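# Carry the masking tape roll from desk to counter

## Task

Pick up the roll of masking tape on the desk and leave it resting on the counter. The job fails if any carton on the desk ends up on the floor, or if the robot falls over or is left tilted.

## Robot and tools

ROBOT. TidyBot++: a wheeled base (0.54 m long, 0.50 m wide, 0.38 m high, four powered casters) carrying a single seven-joint arm with a right five-finger hand. The shoulder is 0.12 m ahead of the base centre and 0.68 m up. Segments: upper arm 0.42 m, forearm 0.31 m, wrist to hand point 0.32 m. The arm begins folded with the hand pointing down, jutting up to 0.15 m past the base front. Cameras: base_camera (644x364, fixed on the base, looking forward and down) and wrist_camera (504x504, on the little-finger side of the wrist, aimed at the hand point). With arm joints 0, -1.2, 3.142, -2.03, 0, -0.203, -1.832 the wrist camera looks level ahead; joint_6_rad tilts it.

FRAMES. Base frame: metres, origin on the floor below the base centre, x forward, y left, z up. hand_pose, hand_target and "target" use it. The odometry frame is the base frame as it was at scene start; base_odometry gives x, y and heading (rad, left positive, -3.142 to 3.142) from wheel turns only, so slipping looks like travel. base_tilt is in degrees, positive when leaning forward or right.

TOOLS.
move: one action for the one arm and base. "base" is an object of relative offsets measured from where the base is, along its own axes at command start: translate_m (forward +, -2 to 2 m), strafe_m (left +, -2 to 2 m), rotate_rad (counter-clockwise from above +, -6.3 to 6.3 rad). "joints" is one object of absolute targets by name: joint_1_rad to joint_7_rad in radians, plus hand keys in -1 to 1. "target" is one list of seven numbers [x, y, z, qw, qx, qy, qz]: an absolute hand pose in the base frame, metres then a quaternion; alongside it, joints may hold only hand_little, hand_ring, hand_middle, hand_index, hand_thumb_turn, hand_thumb_bend, hand_force_limit, hand_speed. "speeds" caps base speed for this action: translate_m and strafe_m 0.05 to 0.5 m/s, rotate_rad 0.1 to 1.57 rad/s; when translating and strafing together, put the speed under only one key. "min_time_s" (0.1 to 8 s) sets the shortest duration of the arm motions. "cameras": list of base_camera, wrist_camera or all. "blocking": true/omitted waits for rest; false returns in about 0.5 s while motion continues. Any action lasts at most 15 s; a base move times out after 14 s. A move with no action just reports state and images.
wait: seconds 0 to 10, optional cameras; returns early once running moves settle.
stop: brakes all running motions; optional cameras.
zoom_image: camera plus region [x0, y0, x1, y1] in pixels of that camera's latest image, top-left origin, no more than 504 wide or high.
show_instructions: shows reference pages. finished_scene: scene 1 to 3; ends the scene irreversibly.

JOINTS. joint_1_rad spins the arm about vertical, positive is clockwise seen from above (opposite to heading). joint_2_rad shoulder, -2.249 to 2.249, 0 is upper arm vertical, positive leans forward. joint_4_rad elbow, -2.579 to 2.579, negative folds the forearm forward (joint_3_rad near 3.14). joint_6_rad wrist, -2.099 to 2.099, negative bends the hand forward. joint_7_rad rolls the hand; pointing down, positive is counter-clockwise from above, and at 1.57 the palm faces left, thumb forward. joint_1, 3, 5, 7 accept any angle and take the short way; use steps under half a turn.

HAND. Finger keys hand_little, hand_ring, hand_middle, hand_index, hand_thumb_bend: +1 straight, -1 curled. hand_thumb_turn: +1 beside the palm, -1 across in front of it facing the fingers. hand_force_limit (-1 to 1) is the closing force cutoff, roughly 0 to 10 N at the fingertip (15 N thumb). hand_speed -0.96 to 1; full speed from +0.48. Each scene opens with force 0 and speed -0.8. For a soft grip close at hand_speed -0.94 or slower. A motor only moves when its target changes by at least 0.002. With the thumb turned in front, the hand wraps objects about 0.035 to 0.065 m thick. Hand point axes: +z along the straight fingers, +y out of the palm, +x away from the thumb; the point is 0.045 m in front of the palm and straight fingers extend 0.06 to 0.07 m beyond it.

RESULTS. "move" reads done or the worst status. base_status, joint_status, hand_status: done, moving, off_target, stopped, contact_stop, time_out, not_followed, torque_fault, limit_stop_at_motor_heat. "pose unreachable" or "joint command not followed" means a check withheld the arm targets. hand_stopped_by lists little, ring, middle, index, thumb_bend, thumb_turn: moving, target, force, stalled or fault. The *_load_n values are fingertip forces in N (positive = pushed open); a lost grip shows as loads near 0. motor_effort is percent of max torque, bracket = peak. on_its_own shows uncommanded behaviour; "pictures" gives image order. ARM HIT, MOTOR HOT and OVER-TEMPERATURE FAULT are warnings. After a refused call, an unplanned stop, or a torque fault, later move, wait and finished_scene calls in the same reply are skipped.

PRACTICE. To fix a hand position, add (wanted minus hand_pose) to your last target's x, y, z. To hold still, resend hand_target. The arm sags under load and isn't weight-compensated for held objects; don't command a loaded joint to its current reading. A hand pointing down reaches about 0.93 m high at most, and only near the base. Poses low and close in front of the base may miss or strike the base. The arm never steers around furniture.

AVOID. Driving or turning while the arm is snagged above about 0.6 m (tip-over); reaching far out from folded over nearby furniture or swinging a stretched arm sideways; pushing into the desk; knocking cartons off; dropping the carried object from height or releasing it while moving; excessive finger force; torque spikes (limits 104.5 N m joints 1 to 4, 51.3 N m joints 5 to 7). Loose objects may get nudged occasionally. The carried object must stay on the counter after finished_scene. Scene 1 is practice and may be skipped.

Each tool is called after "Emit:" as name(argument=value, ...) on one line, values as JSON.

Reference images:

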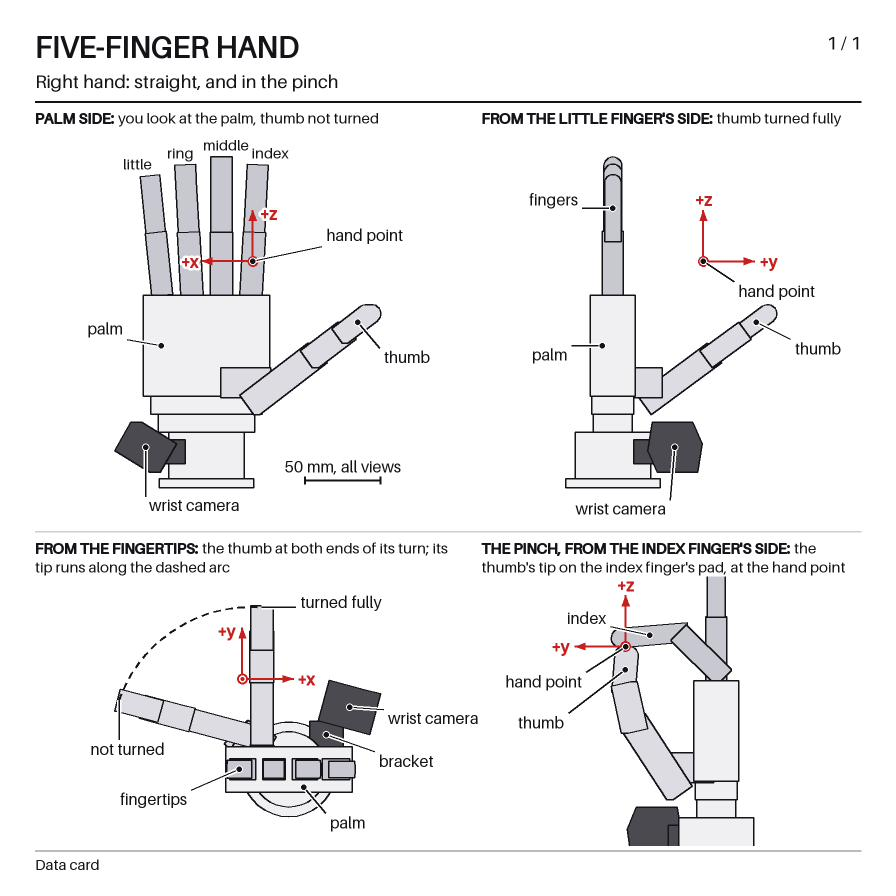

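## Session

Emit:
move()

Scene clock: 0.00 s.
base_odometry: x=+0.000 y=+0.000 heading=+0.000
base_tilt: forward=+0.2 right=+0.9
base_status: not commanded
joint_positions: joint_1_rad=+0.020 joint_2_rad=-0.353 joint_3_rad=+3.093 joint_4_rad=-2.511 joint_5_rad=+0.015 joint_6_rad=-0.873 joint_7_rad=+1.611 hand_little=+1.000 hand_ring=+1.000 hand_middle=+1.000 hand_index=+1.000 hand_thumb_turn=+1.000 hand_thumb_bend=+1.000 hand_force_limit=+0.000 hand_speed=-0.800
joint_status: not commanded
hand_stopped_by: target,target,target,target,target,target
little_load_n: 0.0
ring_load_n: 0.0
middle_load_n: 0.0
index_load_n: 0.0
thumb_bend_load_n: 0.0
thumb_turn_load_n: 0.0
motor_effort: joint_1_rad=+1 joint_2_rad=-1 joint_3_rad=+1 joint_4_rad=+8 joint_5_rad=+0 joint_6_rad=+1 joint_7_rad=+0
hand_pose: x=+0.2965 y=+0.0621 z=+0.5836 quat_wxyz=(+0.055, -0.038, +0.998, -0.015) (m; base frame)
hand_target: x=+0.2947 y=+0.0620 z=+0.5824 quat_wxyz=(+0.053, -0.038, +0.998, -0.015) (m; base frame)
hand_status: not commanded
pictures: base_camera, wrist_camera

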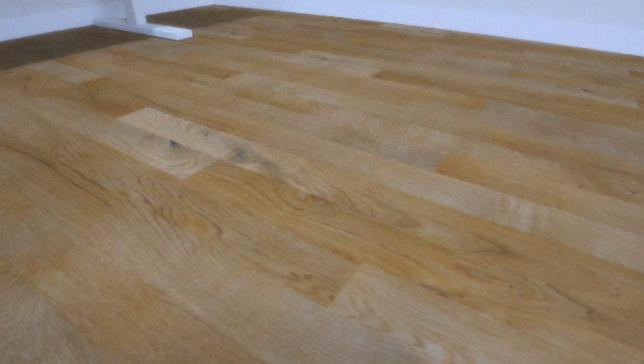

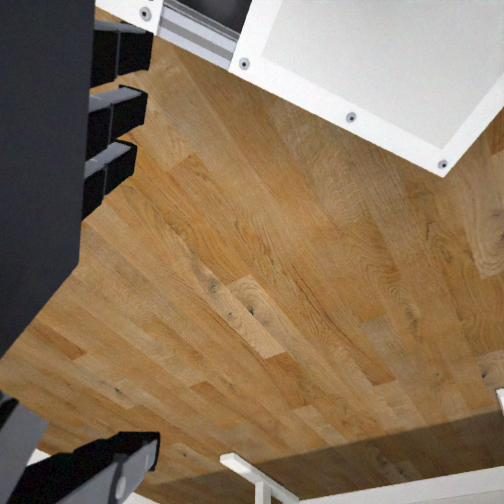

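Emit:
move(joints={"joint_1_rad":0,"joint_2_rad":-1.2,"joint_3_rad":3.142,"joint_4_rad":-2.03,"joint_5_rad":0,"joint_6_rad":-0.203,"joint_7_rad":-1.832}, cameras=["all"])

Scene clock: 5.60 s.
move: done
base_odometry: x=+0.000 y=+0.000 heading=+0.000
base_tilt: forward=+0.2 right=+0.8
base_status: not commanded
joint_positions: joint_1_rad=+0.016 joint_2_rad=-1.170 joint_3_rad=+3.118 joint_4_rad=-2.046 joint_5_rad=+0.015 joint_6_rad=-0.291 joint_7_rad=+4.401 hand_little=+1.000 hand_ring=+1.000 hand_middle=+1.000 hand_index=+1.000 hand_thumb_turn=+1.000 hand_thumb_bend=+1.000 hand_force_limit=+0.000 hand_speed=-0.800
joint_status: all done
hand_stopped_by: target,target,target,target,target,target
little_load_n: 0.0
ring_load_n: 0.0
middle_load_n: 0.0
index_load_n: 0.0
thumb_bend_load_n: 0.0
thumb_turn_load_n: 0.0
motor_effort: joint_1_rad=+2(2) joint_2_rad=+14(16) joint_3_rad=+2(3) joint_4_rad=+13(17) joint_5_rad=+0(1) joint_6_rad=+8(9) joint_7_rad=+0(2)
hand_pose: x=+0.2871 y=-0.0400 z=+1.1311 quat_wxyz=(+0.113, -0.546, +0.076, -0.827) (m; base frame)
hand_target: x=+0.2586 y=-0.0490 z=+1.1725 quat_wxyz=(+0.113, -0.490, +0.065, -0.862) (m; base frame)
hand_status: not commanded
pictures: base_camera, wrist_camera
camera_calibration:
wrist_camera: T_world_to_cam=[[-0.0394432, -0.99773, 0.0545749, -0.0937135], [-0.141966, -0.0484678, -0.988684, 1.15999], [0.989085, -0.0467446, -0.139732, -0.0131407], [0, 0, 0, 1]] pos_world=[0.173979, -0.0378931, 1.15014]

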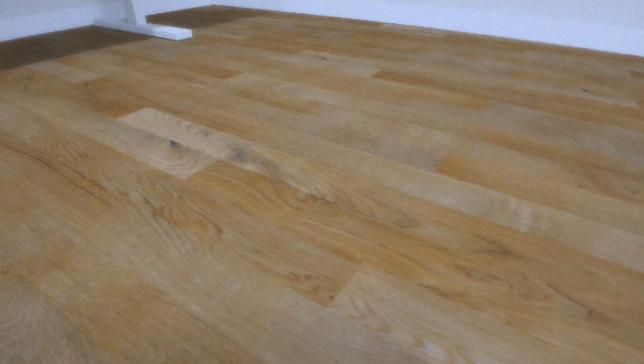

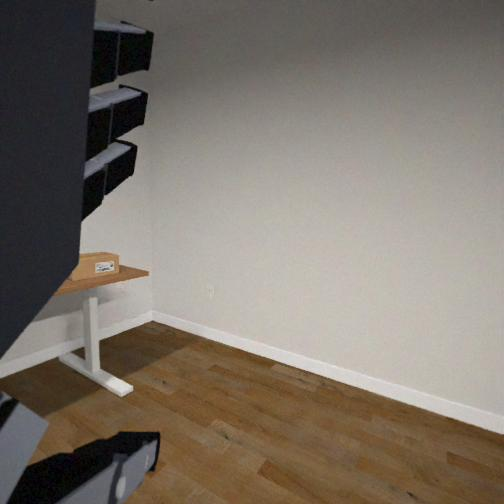

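Emit:
move(base={"rotate_rad":0.9}, cameras=["all"])

Emit:
move(base={"rotate_rad":0.9}, cameras=["all"])

Emit:
move(base={"rotate_rad":1.0}, cameras=["wrist_camera"])

Emit:
move(base={"rotate_rad":1.0}, cameras=["wrist_camera"])

Emit:
move(base={"rotate_rad":1.0}, cameras=["wrist_camera"])

Scene clock: 10.67 s.
move: done
base_odometry: x=+0.000 y=+0.000 heading=+0.898
base_tilt: forward=+0.2 right=+0.9
base_status: done
joint_positions: joint_1_rad=+0.011 joint_2_rad=-1.170 joint_3_rad=+3.120 joint_4_rad=-2.046 joint_5_rad=+0.015 joint_6_rad=-0.291 joint_7_rad=+4.404 hand_little=+1.000 hand_ring=+1.000 hand_middle=+1.000 hand_index=+1.000 hand_thumb_turn=+1.000 hand_thumb_bend=+1.000 hand_force_limit=+0.000 hand_speed=-0.800
joint_status: not commanded
hand_stopped_by: target,target,target,target,target,target
little_load_n: 0.0
ring_load_n: 0.0
middle_load_n: 0.0
index_load_n: 0.0
thumb_bend_load_n: 0.0
thumb_turn_load_n: 0.0
motor_effort: joint_1_rad=+1(2) joint_2_rad=+14(14) joint_3_rad=+2(3) joint_4_rad=+14(14) joint_5_rad=+0(1) joint_6_rad=+8(8) joint_7_rad=+0(1)
hand_pose: x=+0.2872 y=-0.0401 z=+1.1314 quat_wxyz=(+0.115, -0.546, +0.075, -0.827) (m; base frame)
hand_target: x=+0.2586 y=-0.0490 z=+1.1725 quat_wxyz=(+0.113, -0.490, +0.065, -0.862) (m; base frame)
hand_status: not commanded
pictures: base_camera, wrist_camera
camera_calibration:
wrist_camera: T_world_to_cam=[[-0.035949, -0.997826, 0.0552442, -0.0955041], [-0.141113, -0.0496577, -0.988747, 1.16005], [0.989341, -0.0433401, -0.139021, -0.0139537], [0, 0, 0, 1]] pos_world=[0.17407, -0.0382955, 1.15034]

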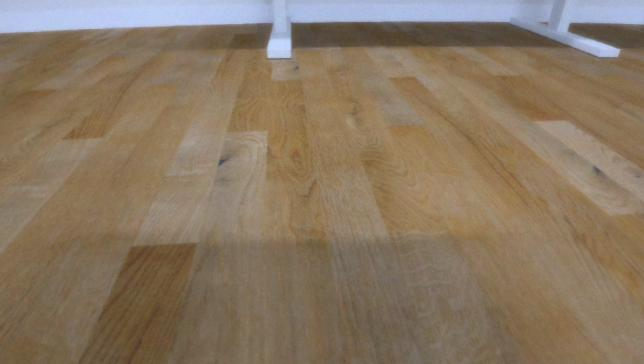

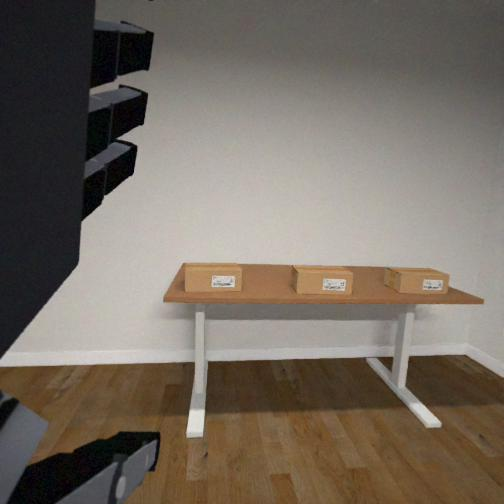

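Scene clock: 12.47 s.
move: done
base_odometry: x=+0.000 y=+0.000 heading=+1.797
base_tilt: forward=+0.1 right=+0.9
base_status: done
joint_positions: joint_1_rad=+0.009 joint_2_rad=-1.170 joint_3_rad=+3.120 joint_4_rad=-2.046 joint_5_rad=+0.015 joint_6_rad=-0.291 joint_7_rad=+4.404 hand_little=+1.000 hand_ring=+1.000 hand_middle=+1.000 hand_index=+1.000 hand_thumb_turn=+1.000 hand_thumb_bend=+1.000 hand_force_limit=+0.000 hand_speed=-0.800
joint_status: not commanded
hand_stopped_by: target,target,target,target,target,target
little_load_n: 0.0
ring_load_n: 0.0
middle_load_n: 0.0
index_load_n: 0.0
thumb_bend_load_n: 0.0
thumb_turn_load_n: 0.0
motor_effort: joint_1_rad=+1(2) joint_2_rad=+14(14) joint_3_rad=+2(2) joint_4_rad=+13(14) joint_5_rad=+0(1) joint_6_rad=+8(8) joint_7_rad=+0(1)
hand_pose: x=+0.2872 y=-0.0400 z=+1.1315 quat_wxyz=(+0.115, -0.546, +0.074, -0.827) (m; base frame)
hand_target: x=+0.2586 y=-0.0490 z=+1.1725 quat_wxyz=(+0.113, -0.490, +0.065, -0.862) (m; base frame)
hand_status: not commanded
pictures: base_camera, wrist_camera
camera_calibration:
wrist_camera: T_world_to_cam=[[-0.0343033, -0.997908, 0.0547967, -0.095384], [-0.140911, -0.049452, -0.988786, 1.16007], [0.989428, -0.0416401, -0.13892, -0.0140212], [0, 0, 0, 1]] pos_world=[0.174067, -0.0384007, 1.15034]

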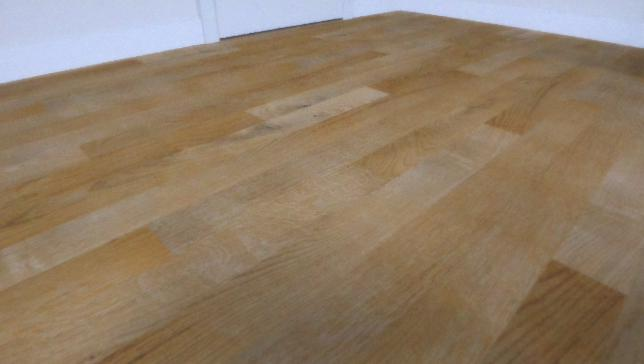

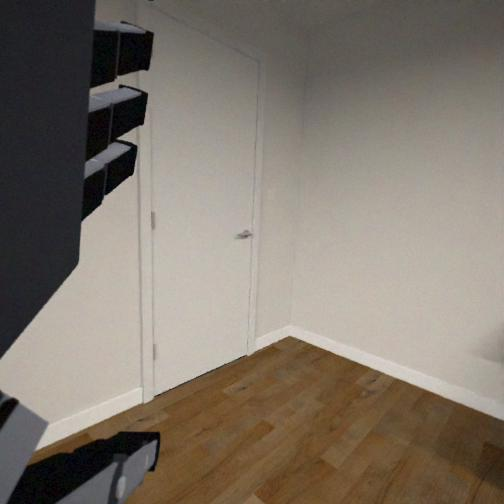

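Scene clock: 14.37 s.
move: done
base_odometry: x=+0.000 y=+0.000 heading=+2.796
base_tilt: forward=+0.2 right=+0.9
base_status: done
joint_positions: joint_1_rad=+0.008 joint_2_rad=-1.170 joint_3_rad=+3.121 joint_4_rad=-2.046 joint_5_rad=+0.015 joint_6_rad=-0.290 joint_7_rad=+4.404 hand_little=+1.000 hand_ring=+1.000 hand_middle=+1.000 hand_index=+1.000 hand_thumb_turn=+1.000 hand_thumb_bend=+1.000 hand_force_limit=+0.000 hand_speed=-0.800
joint_status: not commanded
hand_stopped_by: target,target,target,target,target,target
little_load_n: 0.0
ring_load_n: 0.0
middle_load_n: 0.0
index_load_n: 0.0
thumb_bend_load_n: 0.0
thumb_turn_load_n: 0.0
motor_effort: joint_1_rad=+1(2) joint_2_rad=+14(14) joint_3_rad=+2(2) joint_4_rad=+14(14) joint_5_rad=+0(1) joint_6_rad=+8(8) joint_7_rad=-1(1)
hand_pose: x=+0.2873 y=-0.0400 z=+1.1315 quat_wxyz=(+0.116, -0.546, +0.074, -0.827) (m; base frame)
hand_target: x=+0.2586 y=-0.0490 z=+1.1725 quat_wxyz=(+0.113, -0.490, +0.065, -0.862) (m; base frame)
hand_status: not commanded
pictures: wrist_camera
camera_calibration:
wrist_camera: T_world_to_cam=[[-0.0334492, -0.997955, 0.0544699, -0.0952583], [-0.140763, -0.0492531, -0.988817, 1.16009], [0.989478, -0.0407425, -0.138828, -0.0142026], [0, 0, 0, 1]] pos_world=[0.174165, -0.0385039, 1.15034]

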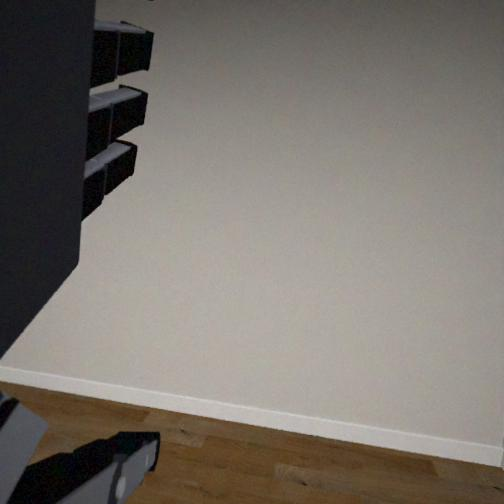

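Scene clock: 16.27 s.
move: done
base_odometry: x=+0.000 y=+0.000 heading=-2.489
base_tilt: forward=+0.1 right=+0.9
base_status: done
joint_positions: joint_1_rad=+0.007 joint_2_rad=-1.170 joint_3_rad=+3.121 joint_4_rad=-2.046 joint_5_rad=+0.015 joint_6_rad=-0.290 joint_7_rad=+4.404 hand_little=+1.000 hand_ring=+1.000 hand_middle=+1.000 hand_index=+1.000 hand_thumb_turn=+1.000 hand_thumb_bend=+1.000 hand_force_limit=+0.000 hand_speed=-0.800
joint_status: not commanded
hand_stopped_by: target,target,target,target,target,target
little_load_n: 0.0
ring_load_n: 0.0
middle_load_n: -0.5
index_load_n: 0.0
thumb_bend_load_n: 0.0
thumb_turn_load_n: 0.0
motor_effort: joint_1_rad=+1(2) joint_2_rad=+14(14) joint_3_rad=+2(2) joint_4_rad=+13(14) joint_5_rad=+0(1) joint_6_rad=+8(9) joint_7_rad=-1(1)
hand_pose: x=+0.2873 y=-0.0400 z=+1.1315 quat_wxyz=(+0.116, -0.546, +0.074, -0.827) (m; base frame)
hand_target: x=+0.2586 y=-0.0490 z=+1.1725 quat_wxyz=(+0.113, -0.490, +0.065, -0.862) (m; base frame)
hand_status: not commanded
pictures: wrist_camera
camera_calibration:
wrist_camera: T_world_to_cam=[[-0.0328769, -0.997984, 0.0542841, -0.0952471], [-0.140633, -0.0491538, -0.988841, 1.1601], [0.989516, -0.0401441, -0.138734, -0.0142973], [0, 0, 0, 1]] pos_world=[0.174164, -0.0386059, 1.15034]

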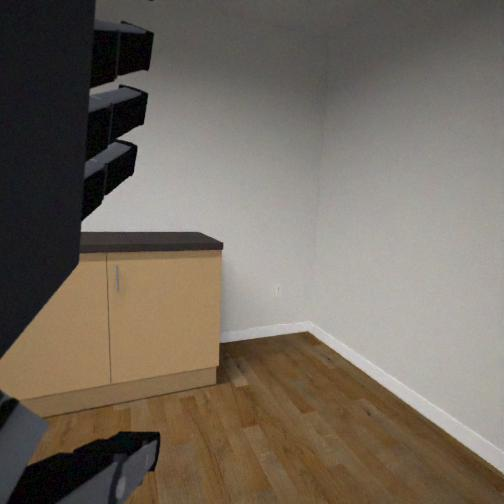

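Scene clock: 18.17 s.
move: done
base_odometry: x=+0.000 y=+0.000 heading=-1.490
base_tilt: forward=+0.2 right=+0.9
base_status: done
joint_positions: joint_1_rad=+0.007 joint_2_rad=-1.170 joint_3_rad=+3.121 joint_4_rad=-2.046 joint_5_rad=+0.015 joint_6_rad=-0.290 joint_7_rad=+4.404 hand_little=+1.000 hand_ring=+1.000 hand_middle=+1.000 hand_index=+1.000 hand_thumb_turn=+1.000 hand_thumb_bend=+1.000 hand_force_limit=+0.000 hand_speed=-0.800
joint_status: not commanded
hand_stopped_by: target,target,target,target,target,target
little_load_n: 0.5
ring_load_n: 0.0
middle_load_n: 0.0
index_load_n: 0.0
thumb_bend_load_n: 0.5
thumb_turn_load_n: 0.0
motor_effort: joint_1_rad=+1(2) joint_2_rad=+14(14) joint_3_rad=+2(2) joint_4_rad=+13(14) joint_5_rad=+0(1) joint_6_rad=+8(8) joint_7_rad=-1(1)
hand_pose: x=+0.2873 y=-0.0400 z=+1.1315 quat_wxyz=(+0.116, -0.546, +0.074, -0.827) (m; base frame)
hand_target: x=+0.2586 y=-0.0490 z=+1.1725 quat_wxyz=(+0.113, -0.490, +0.065, -0.862) (m; base frame)
hand_status: not commanded
pictures: wrist_camera
camera_calibration:
wrist_camera: T_world_to_cam=[[-0.0325075, -0.99801, 0.0540299, -0.0951273], [-0.140594, -0.0489549, -0.988856, 1.16021], [0.989534, -0.0397416, -0.138723, -0.0142869], [0, 0, 0, 1]] pos_world=[0.174163, -0.0387078, 1.15044]

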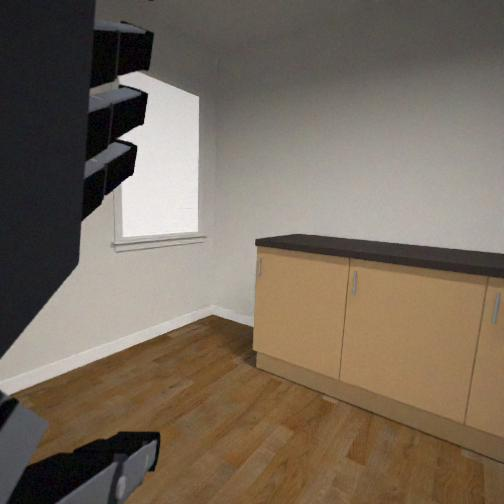

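Emit:
move(base={"rotate_rad":2.35}, joints={"joint_1_rad":0,"joint_2_rad":-0.6,"joint_3_rad":3.142,"joint_4_rad":-1.43,"joint_5_rad":0,"joint_6_rad":-0.5,"joint_7_rad":-1.832}, cameras=["wrist_camera"])

Emit:
move(base={"translate_m":0.7,"strafe_m":-0.3}, cameras=["wrist_camera"])

Scene clock: 35.40 s.
move: done
base_odometry: x=+0.000 y=+0.000 heading=+0.858
base_tilt: forward=+0.2 right=+0.9
base_status: done
joint_positions: joint_1_rad=+0.007 joint_2_rad=-0.607 joint_3_rad=+3.129 joint_4_rad=-1.453 joint_5_rad=+0.015 joint_6_rad=-0.421 joint_7_rad=+4.404 hand_little=+1.000 hand_ring=+1.000 hand_middle=+1.000 hand_index=+1.000 hand_thumb_turn=+1.000 hand_thumb_bend=+1.000 hand_force_limit=+0.000 hand_speed=-0.800
joint_status: all done
hand_stopped_by: target,target,target,target,target,target
little_load_n: 0.0
ring_load_n: 0.0
middle_load_n: 0.0
index_load_n: 0.0
thumb_bend_load_n: 0.0
thumb_turn_load_n: 0.0
motor_effort: joint_1_rad=+1(2) joint_2_rad=+3(16) joint_3_rad=+2(3) joint_4_rad=+14(15) joint_5_rad=+0(1) joint_6_rad=+8(9) joint_7_rad=+0(2)
hand_pose: x=+0.4355 y=-0.0438 z=+1.2873 quat_wxyz=(+0.116, -0.586, +0.085, -0.797) (m; base frame)
hand_target: x=+0.4370 y=-0.0491 z=+1.2740 quat_wxyz=(+0.102, -0.612, +0.081, -0.780) (m; base frame)
hand_status: not commanded
pictures: wrist_camera
camera_calibration:
wrist_camera: T_world_to_cam=[[-0.028034, -0.998618, 0.0444655, -0.0921904], [-0.24005, -0.0364557, -0.970076, 1.35451], [0.970356, -0.037869, -0.238696, -0.00240884], [0, 0, 0, 1]] pos_world=[0.324904, -0.0427744, 1.31751]

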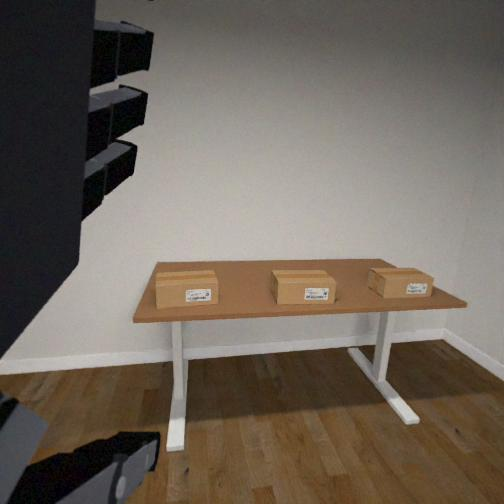

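Scene clock: 38.07 s.
move: done
base_odometry: x=+0.685 y=+0.334 heading=+0.859
base_tilt: forward=+0.2 right=+0.9
base_status: done
joint_positions: joint_1_rad=+0.007 joint_2_rad=-0.603 joint_3_rad=+3.129 joint_4_rad=-1.448 joint_5_rad=+0.015 joint_6_rad=-0.423 joint_7_rad=+4.404 hand_little=+1.000 hand_ring=+1.000 hand_middle=+1.000 hand_index=+1.000 hand_thumb_turn=+1.000 hand_thumb_bend=+1.000 hand_force_limit=+0.000 hand_speed=-0.800
joint_status: not commanded
hand_stopped_by: target,target,target,target,target,target
little_load_n: 0.0
ring_load_n: -0.5
middle_load_n: 0.0
index_load_n: 0.0
thumb_bend_load_n: 0.0
thumb_turn_load_n: 0.0
motor_effort: joint_1_rad=+1(2) joint_2_rad=+4(8) joint_3_rad=+2(3) joint_4_rad=+13(14) joint_5_rad=+0(1) joint_6_rad=+8(9) joint_7_rad=-1(1)
hand_pose: x=+0.4368 y=-0.0439 z=+1.2882 quat_wxyz=(+0.116, -0.586, +0.086, -0.797) (m; base frame)
hand_target: x=+0.4370 y=-0.0491 z=+1.2740 quat_wxyz=(+0.102, -0.612, +0.081, -0.780) (m; base frame)
hand_status: not commanded
pictures: wrist_camera
camera_calibration:
wrist_camera: T_world_to_cam=[[-0.0280276, -0.998625, 0.0443064, -0.0919921], [-0.241246, -0.0362561, -0.969787, 1.35582], [0.970059, -0.0378695, -0.239898, -0.00175694], [0, 0, 0, 1]] pos_world=[0.326211, -0.0427754, 1.31851]

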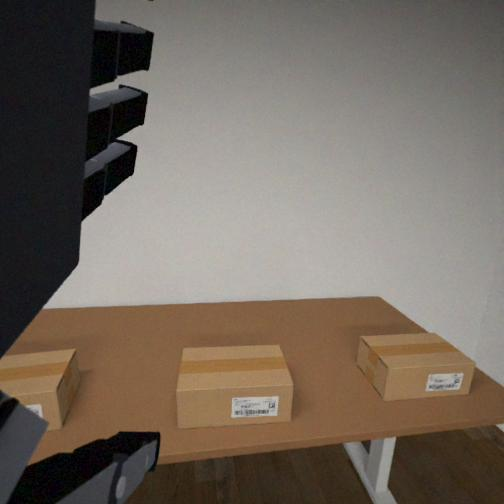

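Emit:
move(base={"translate_m":0.42}, joints={"joint_6_rad":-0.95}, cameras=["wrist_camera"])

Scene clock: 45.90 s.
move: done
base_odometry: x=+0.960 y=+0.652 heading=+0.859
base_tilt: forward=+0.2 right=+0.9
base_status: done
joint_positions: joint_1_rad=+0.007 joint_2_rad=-0.593 joint_3_rad=+3.129 joint_4_rad=-1.438 joint_5_rad=+0.015 joint_6_rad=-0.872 joint_7_rad=+4.404 hand_little=+1.000 hand_ring=+1.000 hand_middle=+1.000 hand_index=+1.000 hand_thumb_turn=+1.000 hand_thumb_bend=+1.000 hand_force_limit=+0.000 hand_speed=-0.800
joint_status: all done
hand_stopped_by: target,target,target,target,target,target
little_load_n: 0.0
ring_load_n: 0.0
middle_load_n: 0.0
index_load_n: 0.0
thumb_bend_load_n: 0.0
thumb_turn_load_n: 0.0
motor_effort: joint_1_rad=+1(2) joint_2_rad=+3(7) joint_3_rad=+2(2) joint_4_rad=+13(15) joint_5_rad=+0(1) joint_6_rad=+8(10) joint_7_rad=-1(1)
hand_pose: x=+0.4304 y=-0.0465 z=+1.1460 quat_wxyz=(+0.091, -0.749, +0.113, -0.647) (m; base frame)
hand_target: x=+0.4190 y=-0.0490 z=+1.1300 quat_wxyz=(+0.082, -0.770, +0.101, -0.624) (m; base frame)
hand_status: not commanded
pictures: wrist_camera
camera_calibration:
wrist_camera: T_world_to_cam=[[-0.0146475, -0.998595, 0.0509332, -0.101902], [-0.638382, -0.0298661, -0.76914, 1.15761], [0.76958, -0.0437808, -0.637047, 0.511473], [0, 0, 0, 1]] pos_world=[0.343887, -0.0447927, 1.22139]

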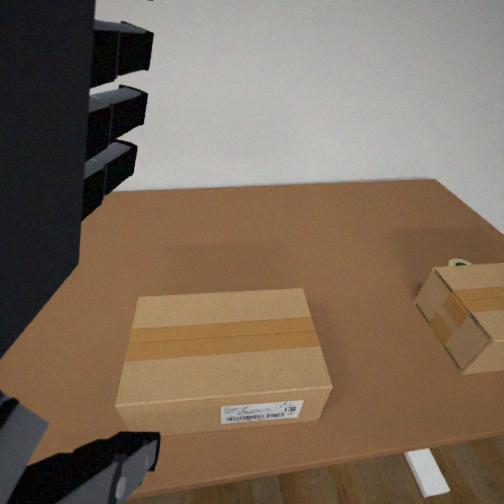

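Emit:
move(base={"strafe_m":-0.5}, cameras=["wrist_camera"])

Scene clock: 51.27 s.
move: done
base_odometry: x=+1.338 y=+0.325 heading=+0.859
base_tilt: forward=+0.2 right=+0.9
base_status: done
joint_positions: joint_1_rad=+0.007 joint_2_rad=-0.593 joint_3_rad=+3.136 joint_4_rad=-1.438 joint_5_rad=+0.015 joint_6_rad=-0.872 joint_7_rad=+4.404 hand_little=+1.000 hand_ring=+1.000 hand_middle=+1.000 hand_index=+1.000 hand_thumb_turn=+1.000 hand_thumb_bend=+1.000 hand_force_limit=+0.000 hand_speed=-0.800
joint_status: not commanded
hand_stopped_by: target,target,target,target,target,target
little_load_n: 0.0
ring_load_n: 0.0
middle_load_n: 0.0
index_load_n: 0.0
thumb_bend_load_n: 0.0
thumb_turn_load_n: 0.0
motor_effort: joint_1_rad=+1(2) joint_2_rad=+3(5) joint_3_rad=+1(5) joint_4_rad=+13(14) joint_5_rad=+0(1) joint_6_rad=+8(9) joint_7_rad=-1(1)
hand_pose: x=+0.4301 y=-0.0499 z=+1.1458 quat_wxyz=(+0.091, -0.748, +0.116, -0.647) (m; base frame)
hand_target: x=+0.4190 y=-0.0490 z=+1.1300 quat_wxyz=(+0.082, -0.770, +0.101, -0.624) (m; base frame)
hand_status: not commanded
pictures: wrist_camera
camera_calibration:
wrist_camera: T_world_to_cam=[[-0.019842, -0.998682, 0.0473423, -0.0988549], [-0.638596, -0.0237748, -0.769175, 1.15773], [0.769286, -0.0454946, -0.637282, 0.511729], [0, 0, 0, 1]] pos_world=[0.343695, -0.0479188, 1.22129]

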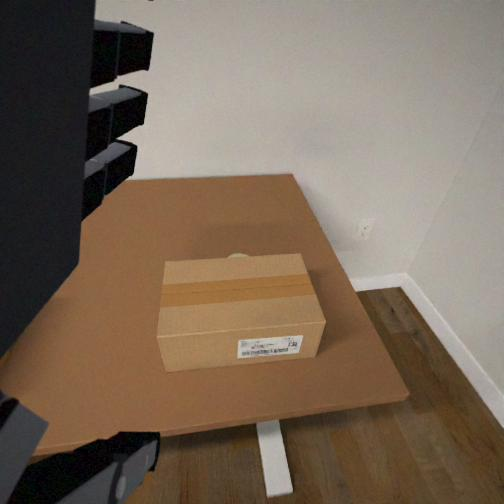

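Emit:
move(base={"translate_m":0.28,"strafe_m":0.15}, joints={"joint_6_rad":-1.5}, speeds={"translate_m":0.2}, cameras=["all"])

Scene clock: 77.10 s.
move: done
base_odometry: x=+1.408 y=+0.635 heading=+0.859
base_tilt: forward=+0.2 right=+0.9
base_status: done
joint_positions: joint_1_rad=+0.007 joint_2_rad=-0.594 joint_3_rad=+3.136 joint_4_rad=-1.436 joint_5_rad=+0.015 joint_6_rad=-1.425 joint_7_rad=+4.404 hand_little=+1.000 hand_ring=+1.000 hand_middle=+1.000 hand_index=+1.000 hand_thumb_turn=+1.000 hand_thumb_bend=+1.000 hand_force_limit=+0.000 hand_speed=-0.800
joint_status: all done
hand_stopped_by: target,target,target,target,target,target
little_load_n: 0.0
ring_load_n: 0.0
middle_load_n: 0.0
index_load_n: 0.5
thumb_bend_load_n: 0.0
thumb_turn_load_n: 0.0
motor_effort: joint_1_rad=+1(2) joint_2_rad=+4(7) joint_3_rad=+1(2) joint_4_rad=+12(14) joint_5_rad=+0(1) joint_6_rad=+7(9) joint_7_rad=-1(1)
hand_pose: x=+0.3340 y=-0.0509 z=+0.9974 quat_wxyz=(+0.056, -0.895, +0.141, -0.420) (m; base frame)
hand_target: x=+0.3158 y=-0.0490 z=+0.9866 quat_wxyz=(+0.051, -0.911, +0.120, -0.391) (m; base frame)
hand_status: not commanded
pictures: base_camera, wrist_camera
camera_calibration:
wrist_camera: T_world_to_cam=[[-0.00168996, -0.998909, 0.0466711, -0.100169], [-0.946439, -0.0134714, -0.322601, 0.639988], [0.322877, -0.0447166, -0.945384, 0.94744], [0, 0, 0, 1]] pos_world=[0.299634, -0.0490721, 1.10683]

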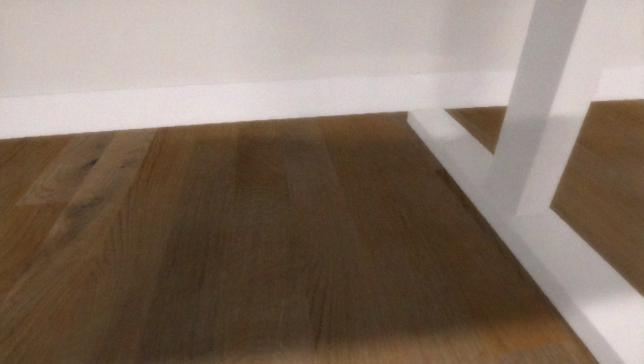

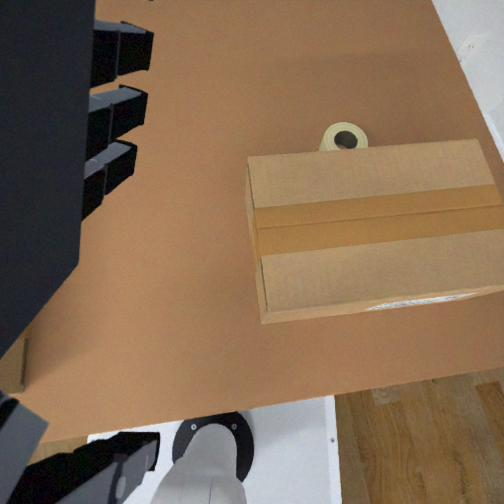

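Emit:
zoom_image(camera="wrist_camera", region=[240, 80, 440, 200])

Scaled by 2.520.

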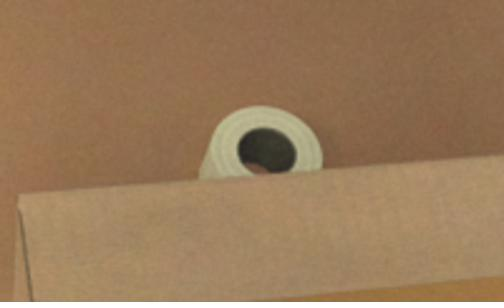

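Emit:
move(base={"strafe_m":-0.2}, joints={"hand_thumb_turn":-1,"hand_speed":0.0}, speeds={"strafe_m":0.2}, cameras=["all"])

Scene clock: 145.77 s.
move: done
base_odometry: x=+1.559 y=+0.505 heading=+0.859
base_tilt: forward=+0.2 right=+0.9
base_status: done
joint_positions: joint_1_rad=+0.007 joint_2_rad=-0.594 joint_3_rad=+3.136 joint_4_rad=-1.436 joint_5_rad=+0.015 joint_6_rad=-1.425 joint_7_rad=+4.405 hand_little=+1.000 hand_ring=+1.000 hand_middle=+1.000 hand_index=+1.000 hand_thumb_turn=-1.000 hand_thumb_bend=+1.000 hand_force_limit=+0.000 hand_speed=+0.000
joint_status: all done
hand_stopped_by: target,target,target,target,target,target
little_load_n: 0.0
ring_load_n: 0.0
middle_load_n: 0.0
index_load_n: 0.0
thumb_bend_load_n: 0.0
thumb_turn_load_n: 0.5
motor_effort: joint_1_rad=+1(2) joint_2_rad=+4(6) joint_3_rad=+1(4) joint_4_rad=+13(13) joint_5_rad=+0(1) joint_6_rad=+7(7) joint_7_rad=+0(1)
hand_pose: x=+0.3339 y=-0.0510 z=+0.9973 quat_wxyz=(+0.056, -0.895, +0.141, -0.420) (m; base frame)
hand_target: x=+0.3158 y=-0.0490 z=+0.9866 quat_wxyz=(+0.051, -0.911, +0.120, -0.391) (m; base frame)
hand_status: not commanded
pictures: base_camera, wrist_camera
camera_calibration:
wrist_camera: T_world_to_cam=[[-0.00116743, -0.998892, 0.0470542, -0.100845], [-0.946573, -0.0140706, -0.322183, 0.639441], [0.322488, -0.0449163, -0.945507, 0.947709], [0, 0, 0, 1]] pos_world=[0.299535, -0.0491686, 1.10683]

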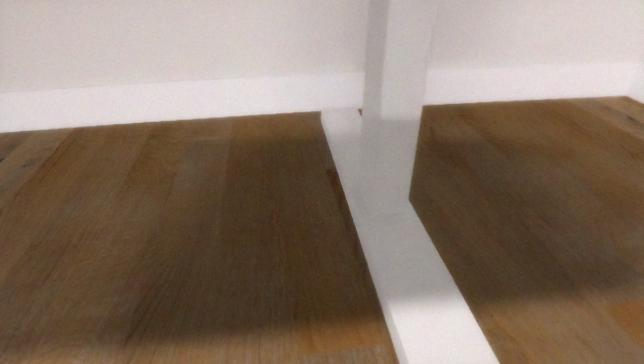

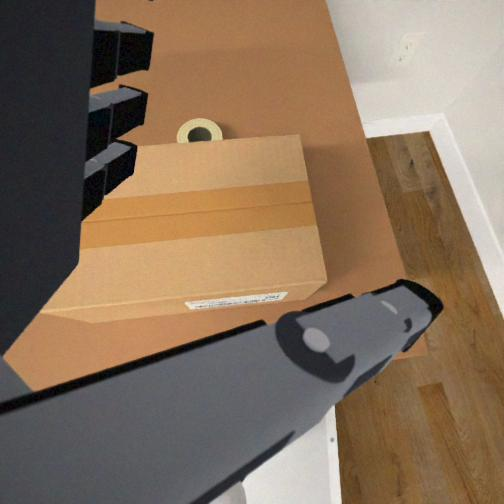

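Emit:
zoom_image(camera="wrist_camera", region=[120, 60, 320, 180])

Scaled by 2.520.

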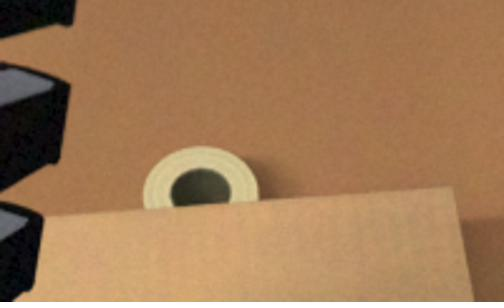

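Emit:
move(target=[0.5, -0.13, 0.93, 0, 1, 0, 0], cameras=["all"], min_time_s=3)

Scene clock: 163.70 s.
move: off_target
base_odometry: x=+1.559 y=+0.505 heading=+0.859
base_tilt: forward=+0.2 right=+0.9
base_status: not commanded
joint_positions: joint_1_rad=-0.031 joint_2_rad=+0.360 joint_3_rad=+3.657 joint_4_rad=-0.600 joint_5_rad=-0.212 joint_6_rad=-2.022 joint_7_rad=+4.973 hand_little=+1.000 hand_ring=+1.000 hand_middle=+1.000 hand_index=+1.000 hand_thumb_turn=-1.000 hand_thumb_bend=+1.000 hand_force_limit=+0.000 hand_speed=+0.000
joint_status: not commanded
hand_stopped_by: target,target,target,target,target,target
little_load_n: 0.0
ring_load_n: -0.5
middle_load_n: 0.0
index_load_n: 0.0
thumb_bend_load_n: -0.5
thumb_turn_load_n: 0.0
motor_effort: joint_1_rad=+1(2) joint_2_rad=-22(24) joint_3_rad=+2(3) joint_4_rad=+10(13) joint_5_rad=+0(1) joint_6_rad=+2(7) joint_7_rad=+0(1)
hand_pose: x=+0.5347 y=-0.1550 z=+0.9430 quat_wxyz=(-0.030, -0.995, +0.033, -0.090) (m; base frame)
hand_target: x=+0.5320 y=-0.1402 z=+0.9306 quat_wxyz=(-0.016, -0.999, +0.000, -0.050) (m; base frame)
hand_status: off_target (0.045 m and 11.6 deg from the pose sent, 0.196 m and 53.0 deg at the start; a joint's target at an end of its range on 91 of 91 steps)
pictures: base_camera, wrist_camera
camera_calibration:
wrist_camera: T_world_to_cam=[[0.256706, -0.95845, 0.124404, -0.406534], [-0.905497, -0.193504, 0.377667, 0.100776], [-0.337902, -0.209597, -0.917546, 1.12806], [0, 0, 0, 1]] pos_world=[0.576787, -0.133704, 1.04756]

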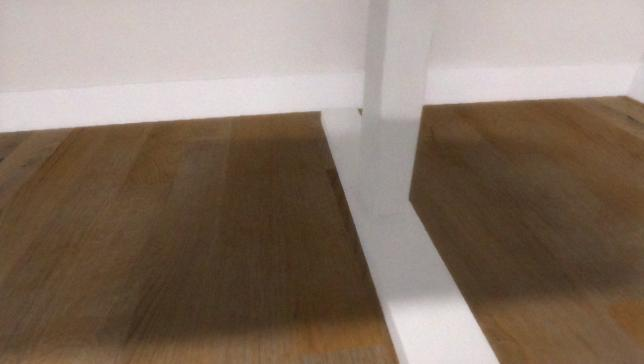

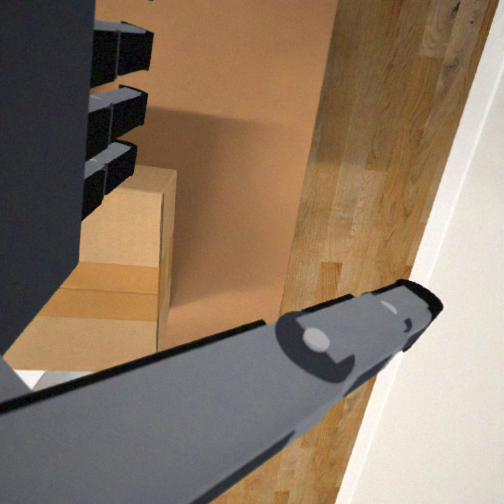

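Emit:
move(target=[0.555, -0.135, 0.85, 0, 1, 0, 0], cameras=["wrist_camera"], min_time_s=3)

Scene clock: 170.17 s.
move: done
base_odometry: x=+1.559 y=+0.505 heading=+0.859
base_tilt: forward=+0.2 right=+0.9
base_status: not commanded
joint_positions: joint_1_rad=-0.086 joint_2_rad=+0.400 joint_3_rad=+3.686 joint_4_rad=-0.762 joint_5_rad=-0.218 joint_6_rad=-2.015 joint_7_rad=+4.990 hand_little=+1.000 hand_ring=+1.000 hand_middle=+1.000 hand_index=+1.000 hand_thumb_turn=-1.000 hand_thumb_bend=+1.000 hand_force_limit=+0.000 hand_speed=+0.000
joint_status: not commanded
hand_stopped_by: target,target,target,target,target,target
little_load_n: 0.0
ring_load_n: 0.0
middle_load_n: 0.0
index_load_n: 0.0
thumb_bend_load_n: -0.5
thumb_turn_load_n: 0.0
motor_effort: joint_1_rad=+1(2) joint_2_rad=-23(24) joint_3_rad=+3(3) joint_4_rad=+11(11) joint_5_rad=+0(1) joint_6_rad=+0(2) joint_7_rad=-1(1)
hand_pose: x=+0.5247 y=-0.1373 z=+0.8825 quat_wxyz=(-0.005, -1.000, +0.024, -0.003) (m; base frame)
hand_target: x=+0.5550 y=-0.1350 z=+0.8500 quat_wxyz=(+0.000, -1.000, +0.000, +0.000) (m; base frame)
hand_status: done (0.045 m and 2.9 deg from the pose sent, 0.097 m and 11.6 deg at the start)
pictures: wrist_camera
camera_calibration:
wrist_camera: T_world_to_cam=[[0.286426, -0.957817, 0.0233836, -0.305797], [-0.823938, -0.233789, 0.516206, -0.0525595], [-0.488964, -0.167122, -0.856145, 1.10384], [0, 0, 0, 1]] pos_world=[0.584022, -0.120709, 0.979332]

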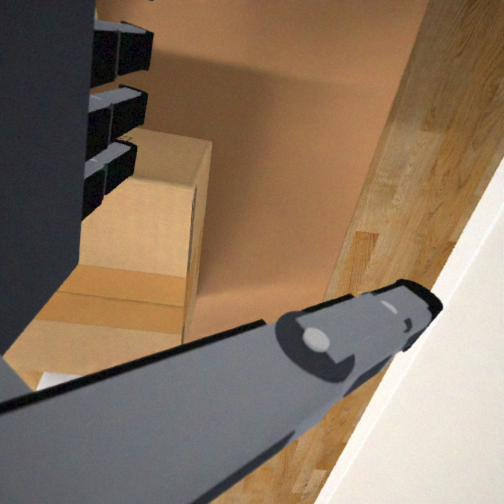

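Emit:
move(target=[0.575, -0.13, 0.79, 0, 1, 0, 0], cameras=["wrist_camera"], min_time_s=2)

Scene clock: 176.33 s.
move: done
base_odometry: x=+1.559 y=+0.505 heading=+0.859
base_tilt: forward=+0.2 right=+0.9
base_status: not commanded
joint_positions: joint_1_rad=-0.146 joint_2_rad=+0.417 joint_3_rad=+3.714 joint_4_rad=-0.945 joint_5_rad=-0.224 joint_6_rad=-1.834 joint_7_rad=+4.997 hand_little=+1.000 hand_ring=+1.000 hand_middle=+1.000 hand_index=+1.000 hand_thumb_turn=-1.000 hand_thumb_bend=+1.000 hand_force_limit=+0.000 hand_speed=+0.000
joint_status: not commanded
hand_stopped_by: target,target,target,target,target,target
little_load_n: 0.0
ring_load_n: 0.0
middle_load_n: 0.0
index_load_n: 0.0
thumb_bend_load_n: 0.0
thumb_turn_load_n: 0.0
motor_effort: joint_1_rad=+1(2) joint_2_rad=-24(25) joint_3_rad=+3(4) joint_4_rad=+12(12) joint_5_rad=+0(1) joint_6_rad=+0(1) joint_7_rad=+0(1)
hand_pose: x=+0.5477 y=-0.1323 z=+0.8237 quat_wxyz=(-0.002, -1.000, +0.021, +0.001) (m; base frame)
hand_target: x=+0.5750 y=-0.1300 z=+0.7900 quat_wxyz=(+0.000, -1.000, +0.000, +0.000) (m; base frame)
hand_status: done (0.043 m and 2.4 deg from the pose sent, 0.106 m and 2.9 deg at the start)
pictures: wrist_camera
camera_calibration:
wrist_camera: T_world_to_cam=[[0.293094, -0.955938, 0.0166604, -0.304113], [-0.818247, -0.241788, 0.521546, -0.0105687], [-0.494538, -0.166495, -0.85306, 1.06607], [0, 0, 0, 1]] pos_world=[0.6077, -0.115773, 0.920005]

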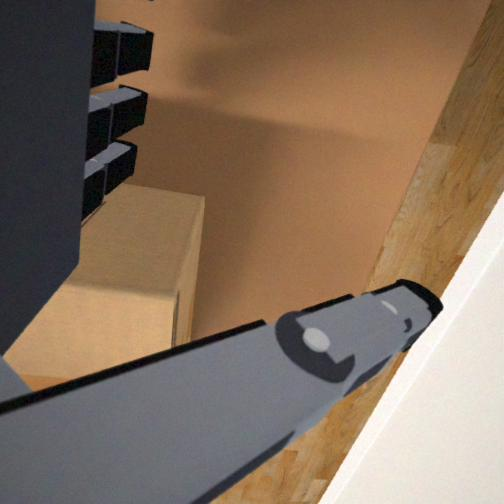

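Emit:
move(target=[0.577, -0.06, 0.778, 0, 1, 0, 0], cameras=["wrist_camera"], min_time_s=2)

Emit:
move(target=[0.577, 0.02, 0.778, 0, 1, 0, 0], cameras=["wrist_camera"], min_time_s=2)

Scene clock: 181.97 s.
move: done
base_odometry: x=+1.559 y=+0.505 heading=+0.859
base_tilt: forward=+0.2 right=+0.9
base_status: not commanded
joint_positions: joint_1_rad=-0.303 joint_2_rad=+0.417 joint_3_rad=+3.715 joint_4_rad=-1.003 joint_5_rad=-0.224 joint_6_rad=-1.786 joint_7_rad=+4.950 hand_little=+1.000 hand_ring=+1.000 hand_middle=+1.000 hand_index=+1.000 hand_thumb_turn=-1.000 hand_thumb_bend=+1.000 hand_force_limit=+0.000 hand_speed=+0.000
joint_status: not commanded
hand_stopped_by: target,target,target,target,target,target
little_load_n: 0.0
ring_load_n: 0.0
middle_load_n: 0.0
index_load_n: 0.0
thumb_bend_load_n: 0.0
thumb_turn_load_n: 0.0
motor_effort: joint_1_rad=+1(2) joint_2_rad=-24(24) joint_3_rad=+3(4) joint_4_rad=+12(12) joint_5_rad=+0(1) joint_6_rad=+0(1) joint_7_rad=+0(1)
hand_pose: x=+0.5600 y=-0.0661 z=+0.8065 quat_wxyz=(+0.000, -1.000, -0.027, +0.004) (m; base frame)
hand_target: x=+0.5770 y=-0.0600 z=+0.7780 quat_wxyz=(+0.000, -1.000, +0.000, +0.000) (m; base frame)
hand_status: done (0.034 m and 3.1 deg from the pose sent, 0.090 m and 2.4 deg at the start)
pictures: wrist_camera
camera_calibration:
wrist_camera: T_world_to_cam=[[0.383149, -0.923632, 0.0100503, -0.287129], [-0.787486, -0.320946, 0.526174, -0.0017499], [-0.482765, -0.209518, -0.850318, 1.05699], [0, 0, 0, 1]] pos_world=[0.618913, -0.0443058, 0.902583]

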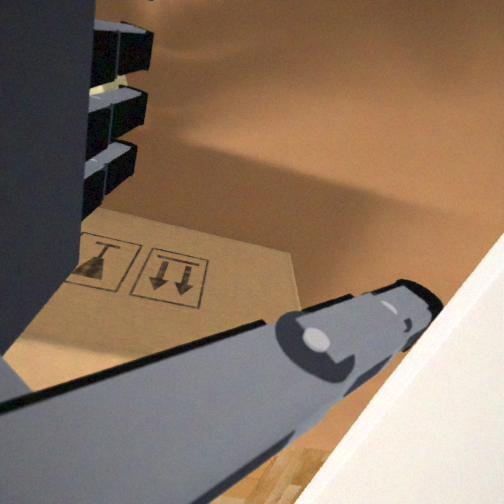

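Scene clock: 184.27 s.
move: done
base_odometry: x=+1.559 y=+0.505 heading=+0.859
base_tilt: forward=+0.2 right=+0.9
base_status: not commanded
joint_positions: joint_1_rad=-0.447 joint_2_rad=+0.419 joint_3_rad=+3.715 joint_4_rad=-1.003 joint_5_rad=-0.224 joint_6_rad=-1.786 joint_7_rad=+4.784 hand_little=+1.000 hand_ring=+1.000 hand_middle=+1.000 hand_index=+1.000 hand_thumb_turn=-1.000 hand_thumb_bend=+1.000 hand_force_limit=+0.000 hand_speed=+0.000
joint_status: not commanded
hand_stopped_by: target,target,target,target,target,target
little_load_n: 0.0
ring_load_n: 0.0
middle_load_n: 0.0
index_load_n: 0.0
thumb_bend_load_n: 0.0
thumb_turn_load_n: 0.0
motor_effort: joint_1_rad=+1(2) joint_2_rad=-24(25) joint_3_rad=+3(4) joint_4_rad=+12(12) joint_5_rad=+0(0) joint_6_rad=+0(1) joint_7_rad=-1(1)
hand_pose: x=+0.5546 y=+0.0019 z=+0.8058 quat_wxyz=(-0.001, -1.000, -0.016, +0.005) (m; base frame)
hand_target: x=+0.5770 y=+0.0200 z=+0.7780 quat_wxyz=(+0.000, -1.000, +0.000, +0.000) (m; base frame)
hand_status: done (0.040 m and 1.9 deg from the pose sent, 0.092 m and 3.1 deg at the start)
pictures: wrist_camera
camera_calibration:
wrist_camera: T_world_to_cam=[[0.362567, -0.931885, 0.0116745, -0.21203], [-0.793528, -0.302119, 0.528241, 0.0178482], [-0.488732, -0.200787, -0.849015, 1.07021], [0, 0, 0, 1]] pos_world=[0.614082, 0.0226875, 0.901667]

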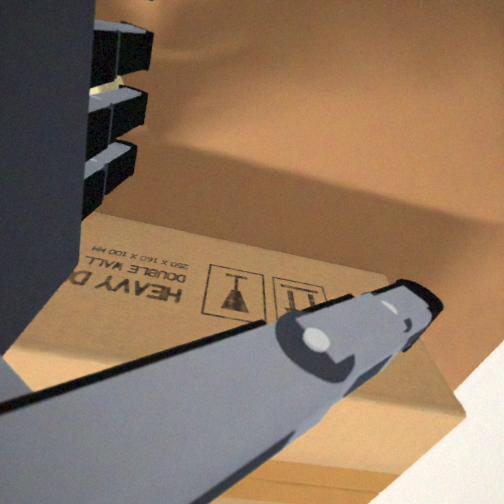

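Emit:
move(target=[0.58, 0.09, 0.778, 0, 1, 0, 0], cameras=["wrist_camera"], min_time_s=2)

Emit:
move(target=[0.58, 0.16, 0.778, 0, 1, 0, 0], cameras=["wrist_camera"], min_time_s=2)

Scene clock: 189.30 s.
move: done
base_odometry: x=+1.559 y=+0.505 heading=+0.859
base_tilt: forward=+0.2 right=+0.9
base_status: not commanded
joint_positions: joint_1_rad=-0.074 joint_2_rad=+0.496 joint_3_rad=+2.644 joint_4_rad=-0.914 joint_5_rad=+0.229 joint_6_rad=-1.786 joint_7_rad=+4.299 hand_little=+1.000 hand_ring=+1.000 hand_middle=+1.000 hand_index=+1.000 hand_thumb_turn=-1.000 hand_thumb_bend=+1.000 hand_force_limit=+0.000 hand_speed=+0.000
joint_status: not commanded
hand_stopped_by: target,target,target,target,target,target
little_load_n: 0.0
ring_load_n: 0.0
middle_load_n: 0.0
index_load_n: 0.0
thumb_bend_load_n: 0.0
thumb_turn_load_n: 0.0
motor_effort: joint_1_rad=+1(2) joint_2_rad=-26(27) joint_3_rad=-2(4) joint_4_rad=+12(12) joint_5_rad=+0(4) joint_6_rad=+0(2) joint_7_rad=-1(1)
hand_pose: x=+0.5570 y=+0.0923 z=+0.7976 quat_wxyz=(+0.001, -1.000, -0.029, +0.005) (m; base frame)
hand_target: x=+0.5800 y=+0.0900 z=+0.7780 quat_wxyz=(+0.000, -1.000, +0.000, +0.000) (m; base frame)
hand_status: done (0.030 m and 3.4 deg from the pose sent, 0.096 m and 1.9 deg at the start)
pictures: wrist_camera
camera_calibration:
wrist_camera: T_world_to_cam=[[0.387447, -0.921861, 0.00757789, -0.14016], [-0.785501, -0.325811, 0.526152, 0.0507283], [-0.48257, -0.209808, -0.850357, 1.08097], [0, 0, 0, 1]] pos_world=[0.615798, 0.114117, 0.893586]

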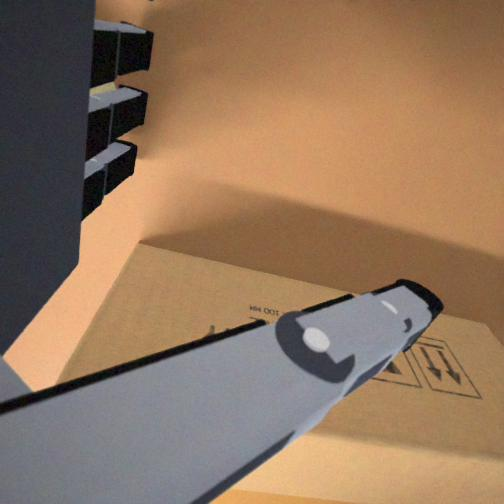

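Scene clock: 191.60 s.
move: done
base_odometry: x=+1.559 y=+0.505 heading=+0.859
base_tilt: forward=+0.2 right=+0.8
base_status: not commanded
joint_positions: joint_1_rad=-0.224 joint_2_rad=+0.562 joint_3_rad=+2.644 joint_4_rad=-0.782 joint_5_rad=+0.239 joint_6_rad=-1.786 joint_7_rad=+4.194 hand_little=+1.000 hand_ring=+1.000 hand_middle=+1.000 hand_index=+1.000 hand_thumb_turn=-1.000 hand_thumb_bend=+1.000 hand_force_limit=+0.000 hand_speed=+0.000
joint_status: not commanded
hand_stopped_by: target,target,target,target,target,target
little_load_n: 0.0
ring_load_n: 0.0
middle_load_n: 0.0
index_load_n: 0.0
thumb_bend_load_n: 0.0
thumb_turn_load_n: 0.0
motor_effort: joint_1_rad=+1(2) joint_2_rad=-28(28) joint_3_rad=-2(2) joint_4_rad=+12(12) joint_5_rad=+0(1) joint_6_rad=+1(1) joint_7_rad=-1(1)
hand_pose: x=+0.5697 y=+0.1701 z=+0.8005 quat_wxyz=(+0.027, -0.999, -0.035, -0.018) (m; base frame)
hand_target: x=+0.5800 y=+0.1600 z=+0.7780 quat_wxyz=(+0.000, -1.000, +0.000, +0.000) (m; base frame)
hand_status: done (0.027 m and 5.4 deg from the pose sent, 0.074 m and 3.4 deg at the start)
pictures: wrist_camera
camera_calibration:
wrist_camera: T_world_to_cam=[[0.398186, -0.916983, -0.0242869, -0.0547153], [-0.803531, -0.361448, 0.472962, 0.143534], [-0.442477, -0.168812, -0.880748, 1.10052], [0, 0, 0, 1]] pos_world=[0.624075, 0.187488, 0.900065]

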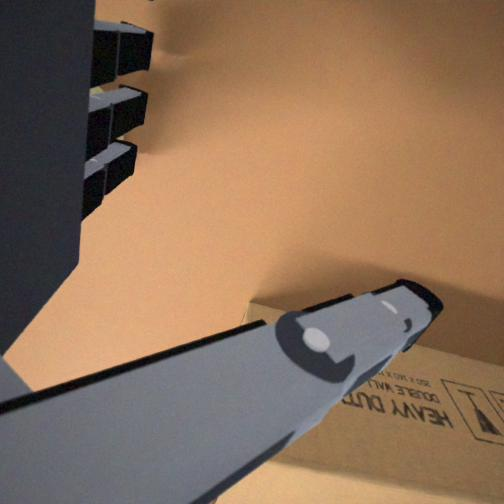

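Emit:
move(target=[0.55, 0.12, 0.92, 0, 1, 0, 0], cameras=["wrist_camera"], min_time_s=2)

Scene clock: 206.13 s.
move: time_out
base_odometry: x=+1.559 y=+0.505 heading=+0.859
base_tilt: forward=+0.2 right=+0.9
base_status: not commanded
joint_positions: joint_1_rad=-0.286 joint_2_rad=+0.734 joint_3_rad=+3.530 joint_4_rad=+0.072 joint_5_rad=-0.260 joint_6_rad=-2.003 joint_7_rad=+4.226 hand_little=+1.000 hand_ring=+1.000 hand_middle=+1.000 hand_index=+1.000 hand_thumb_turn=-1.000 hand_thumb_bend=+1.000 hand_force_limit=+0.000 hand_speed=+0.000
joint_status: not commanded
hand_stopped_by: target,target,target,target,target,target
little_load_n: 0.0
ring_load_n: 0.0
middle_load_n: 0.0
index_load_n: 0.0
thumb_bend_load_n: 0.0
thumb_turn_load_n: 0.5
motor_effort: joint_1_rad=+1(5) joint_2_rad=-30(37) joint_3_rad=+1(2) joint_4_rad=+9(13) joint_5_rad=+1(3) joint_6_rad=+4(6) joint_7_rad=+0(1)
hand_pose: x=+0.6878 y=+0.0959 z=+0.9315 quat_wxyz=(+0.034, -0.962, +0.125, -0.239) (m; base frame)
hand_target: x=+0.6877 y=+0.0966 z=+0.9314 quat_wxyz=(+0.035, -0.963, +0.125, -0.238) (m; base frame)
hand_status: time_out (0.140 m and 31.5 deg from the pose sent, 0.131 m and 5.4 deg at the start; a joint's target at an end of its range on 285 of 300 steps)
pictures: wrist_camera
camera_calibration:
wrist_camera: T_world_to_cam=[[0.0665564, -0.996859, 0.0429144, 0.00647986], [-0.996178, -0.0639496, 0.0594972, 0.638737], [-0.0565659, -0.0467103, -0.997306, 1.08706], [0, 0, 0, 1]] pos_world=[0.697355, 0.0980834, 1.04585]

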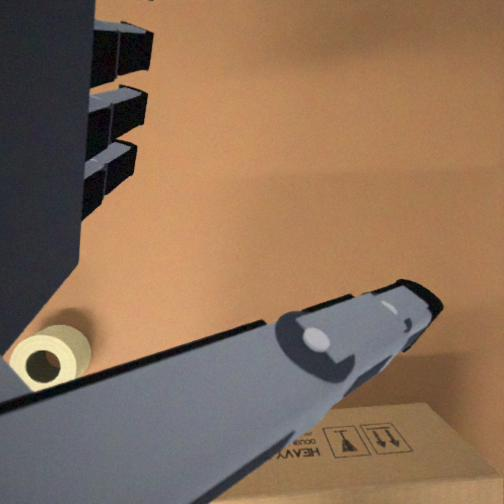

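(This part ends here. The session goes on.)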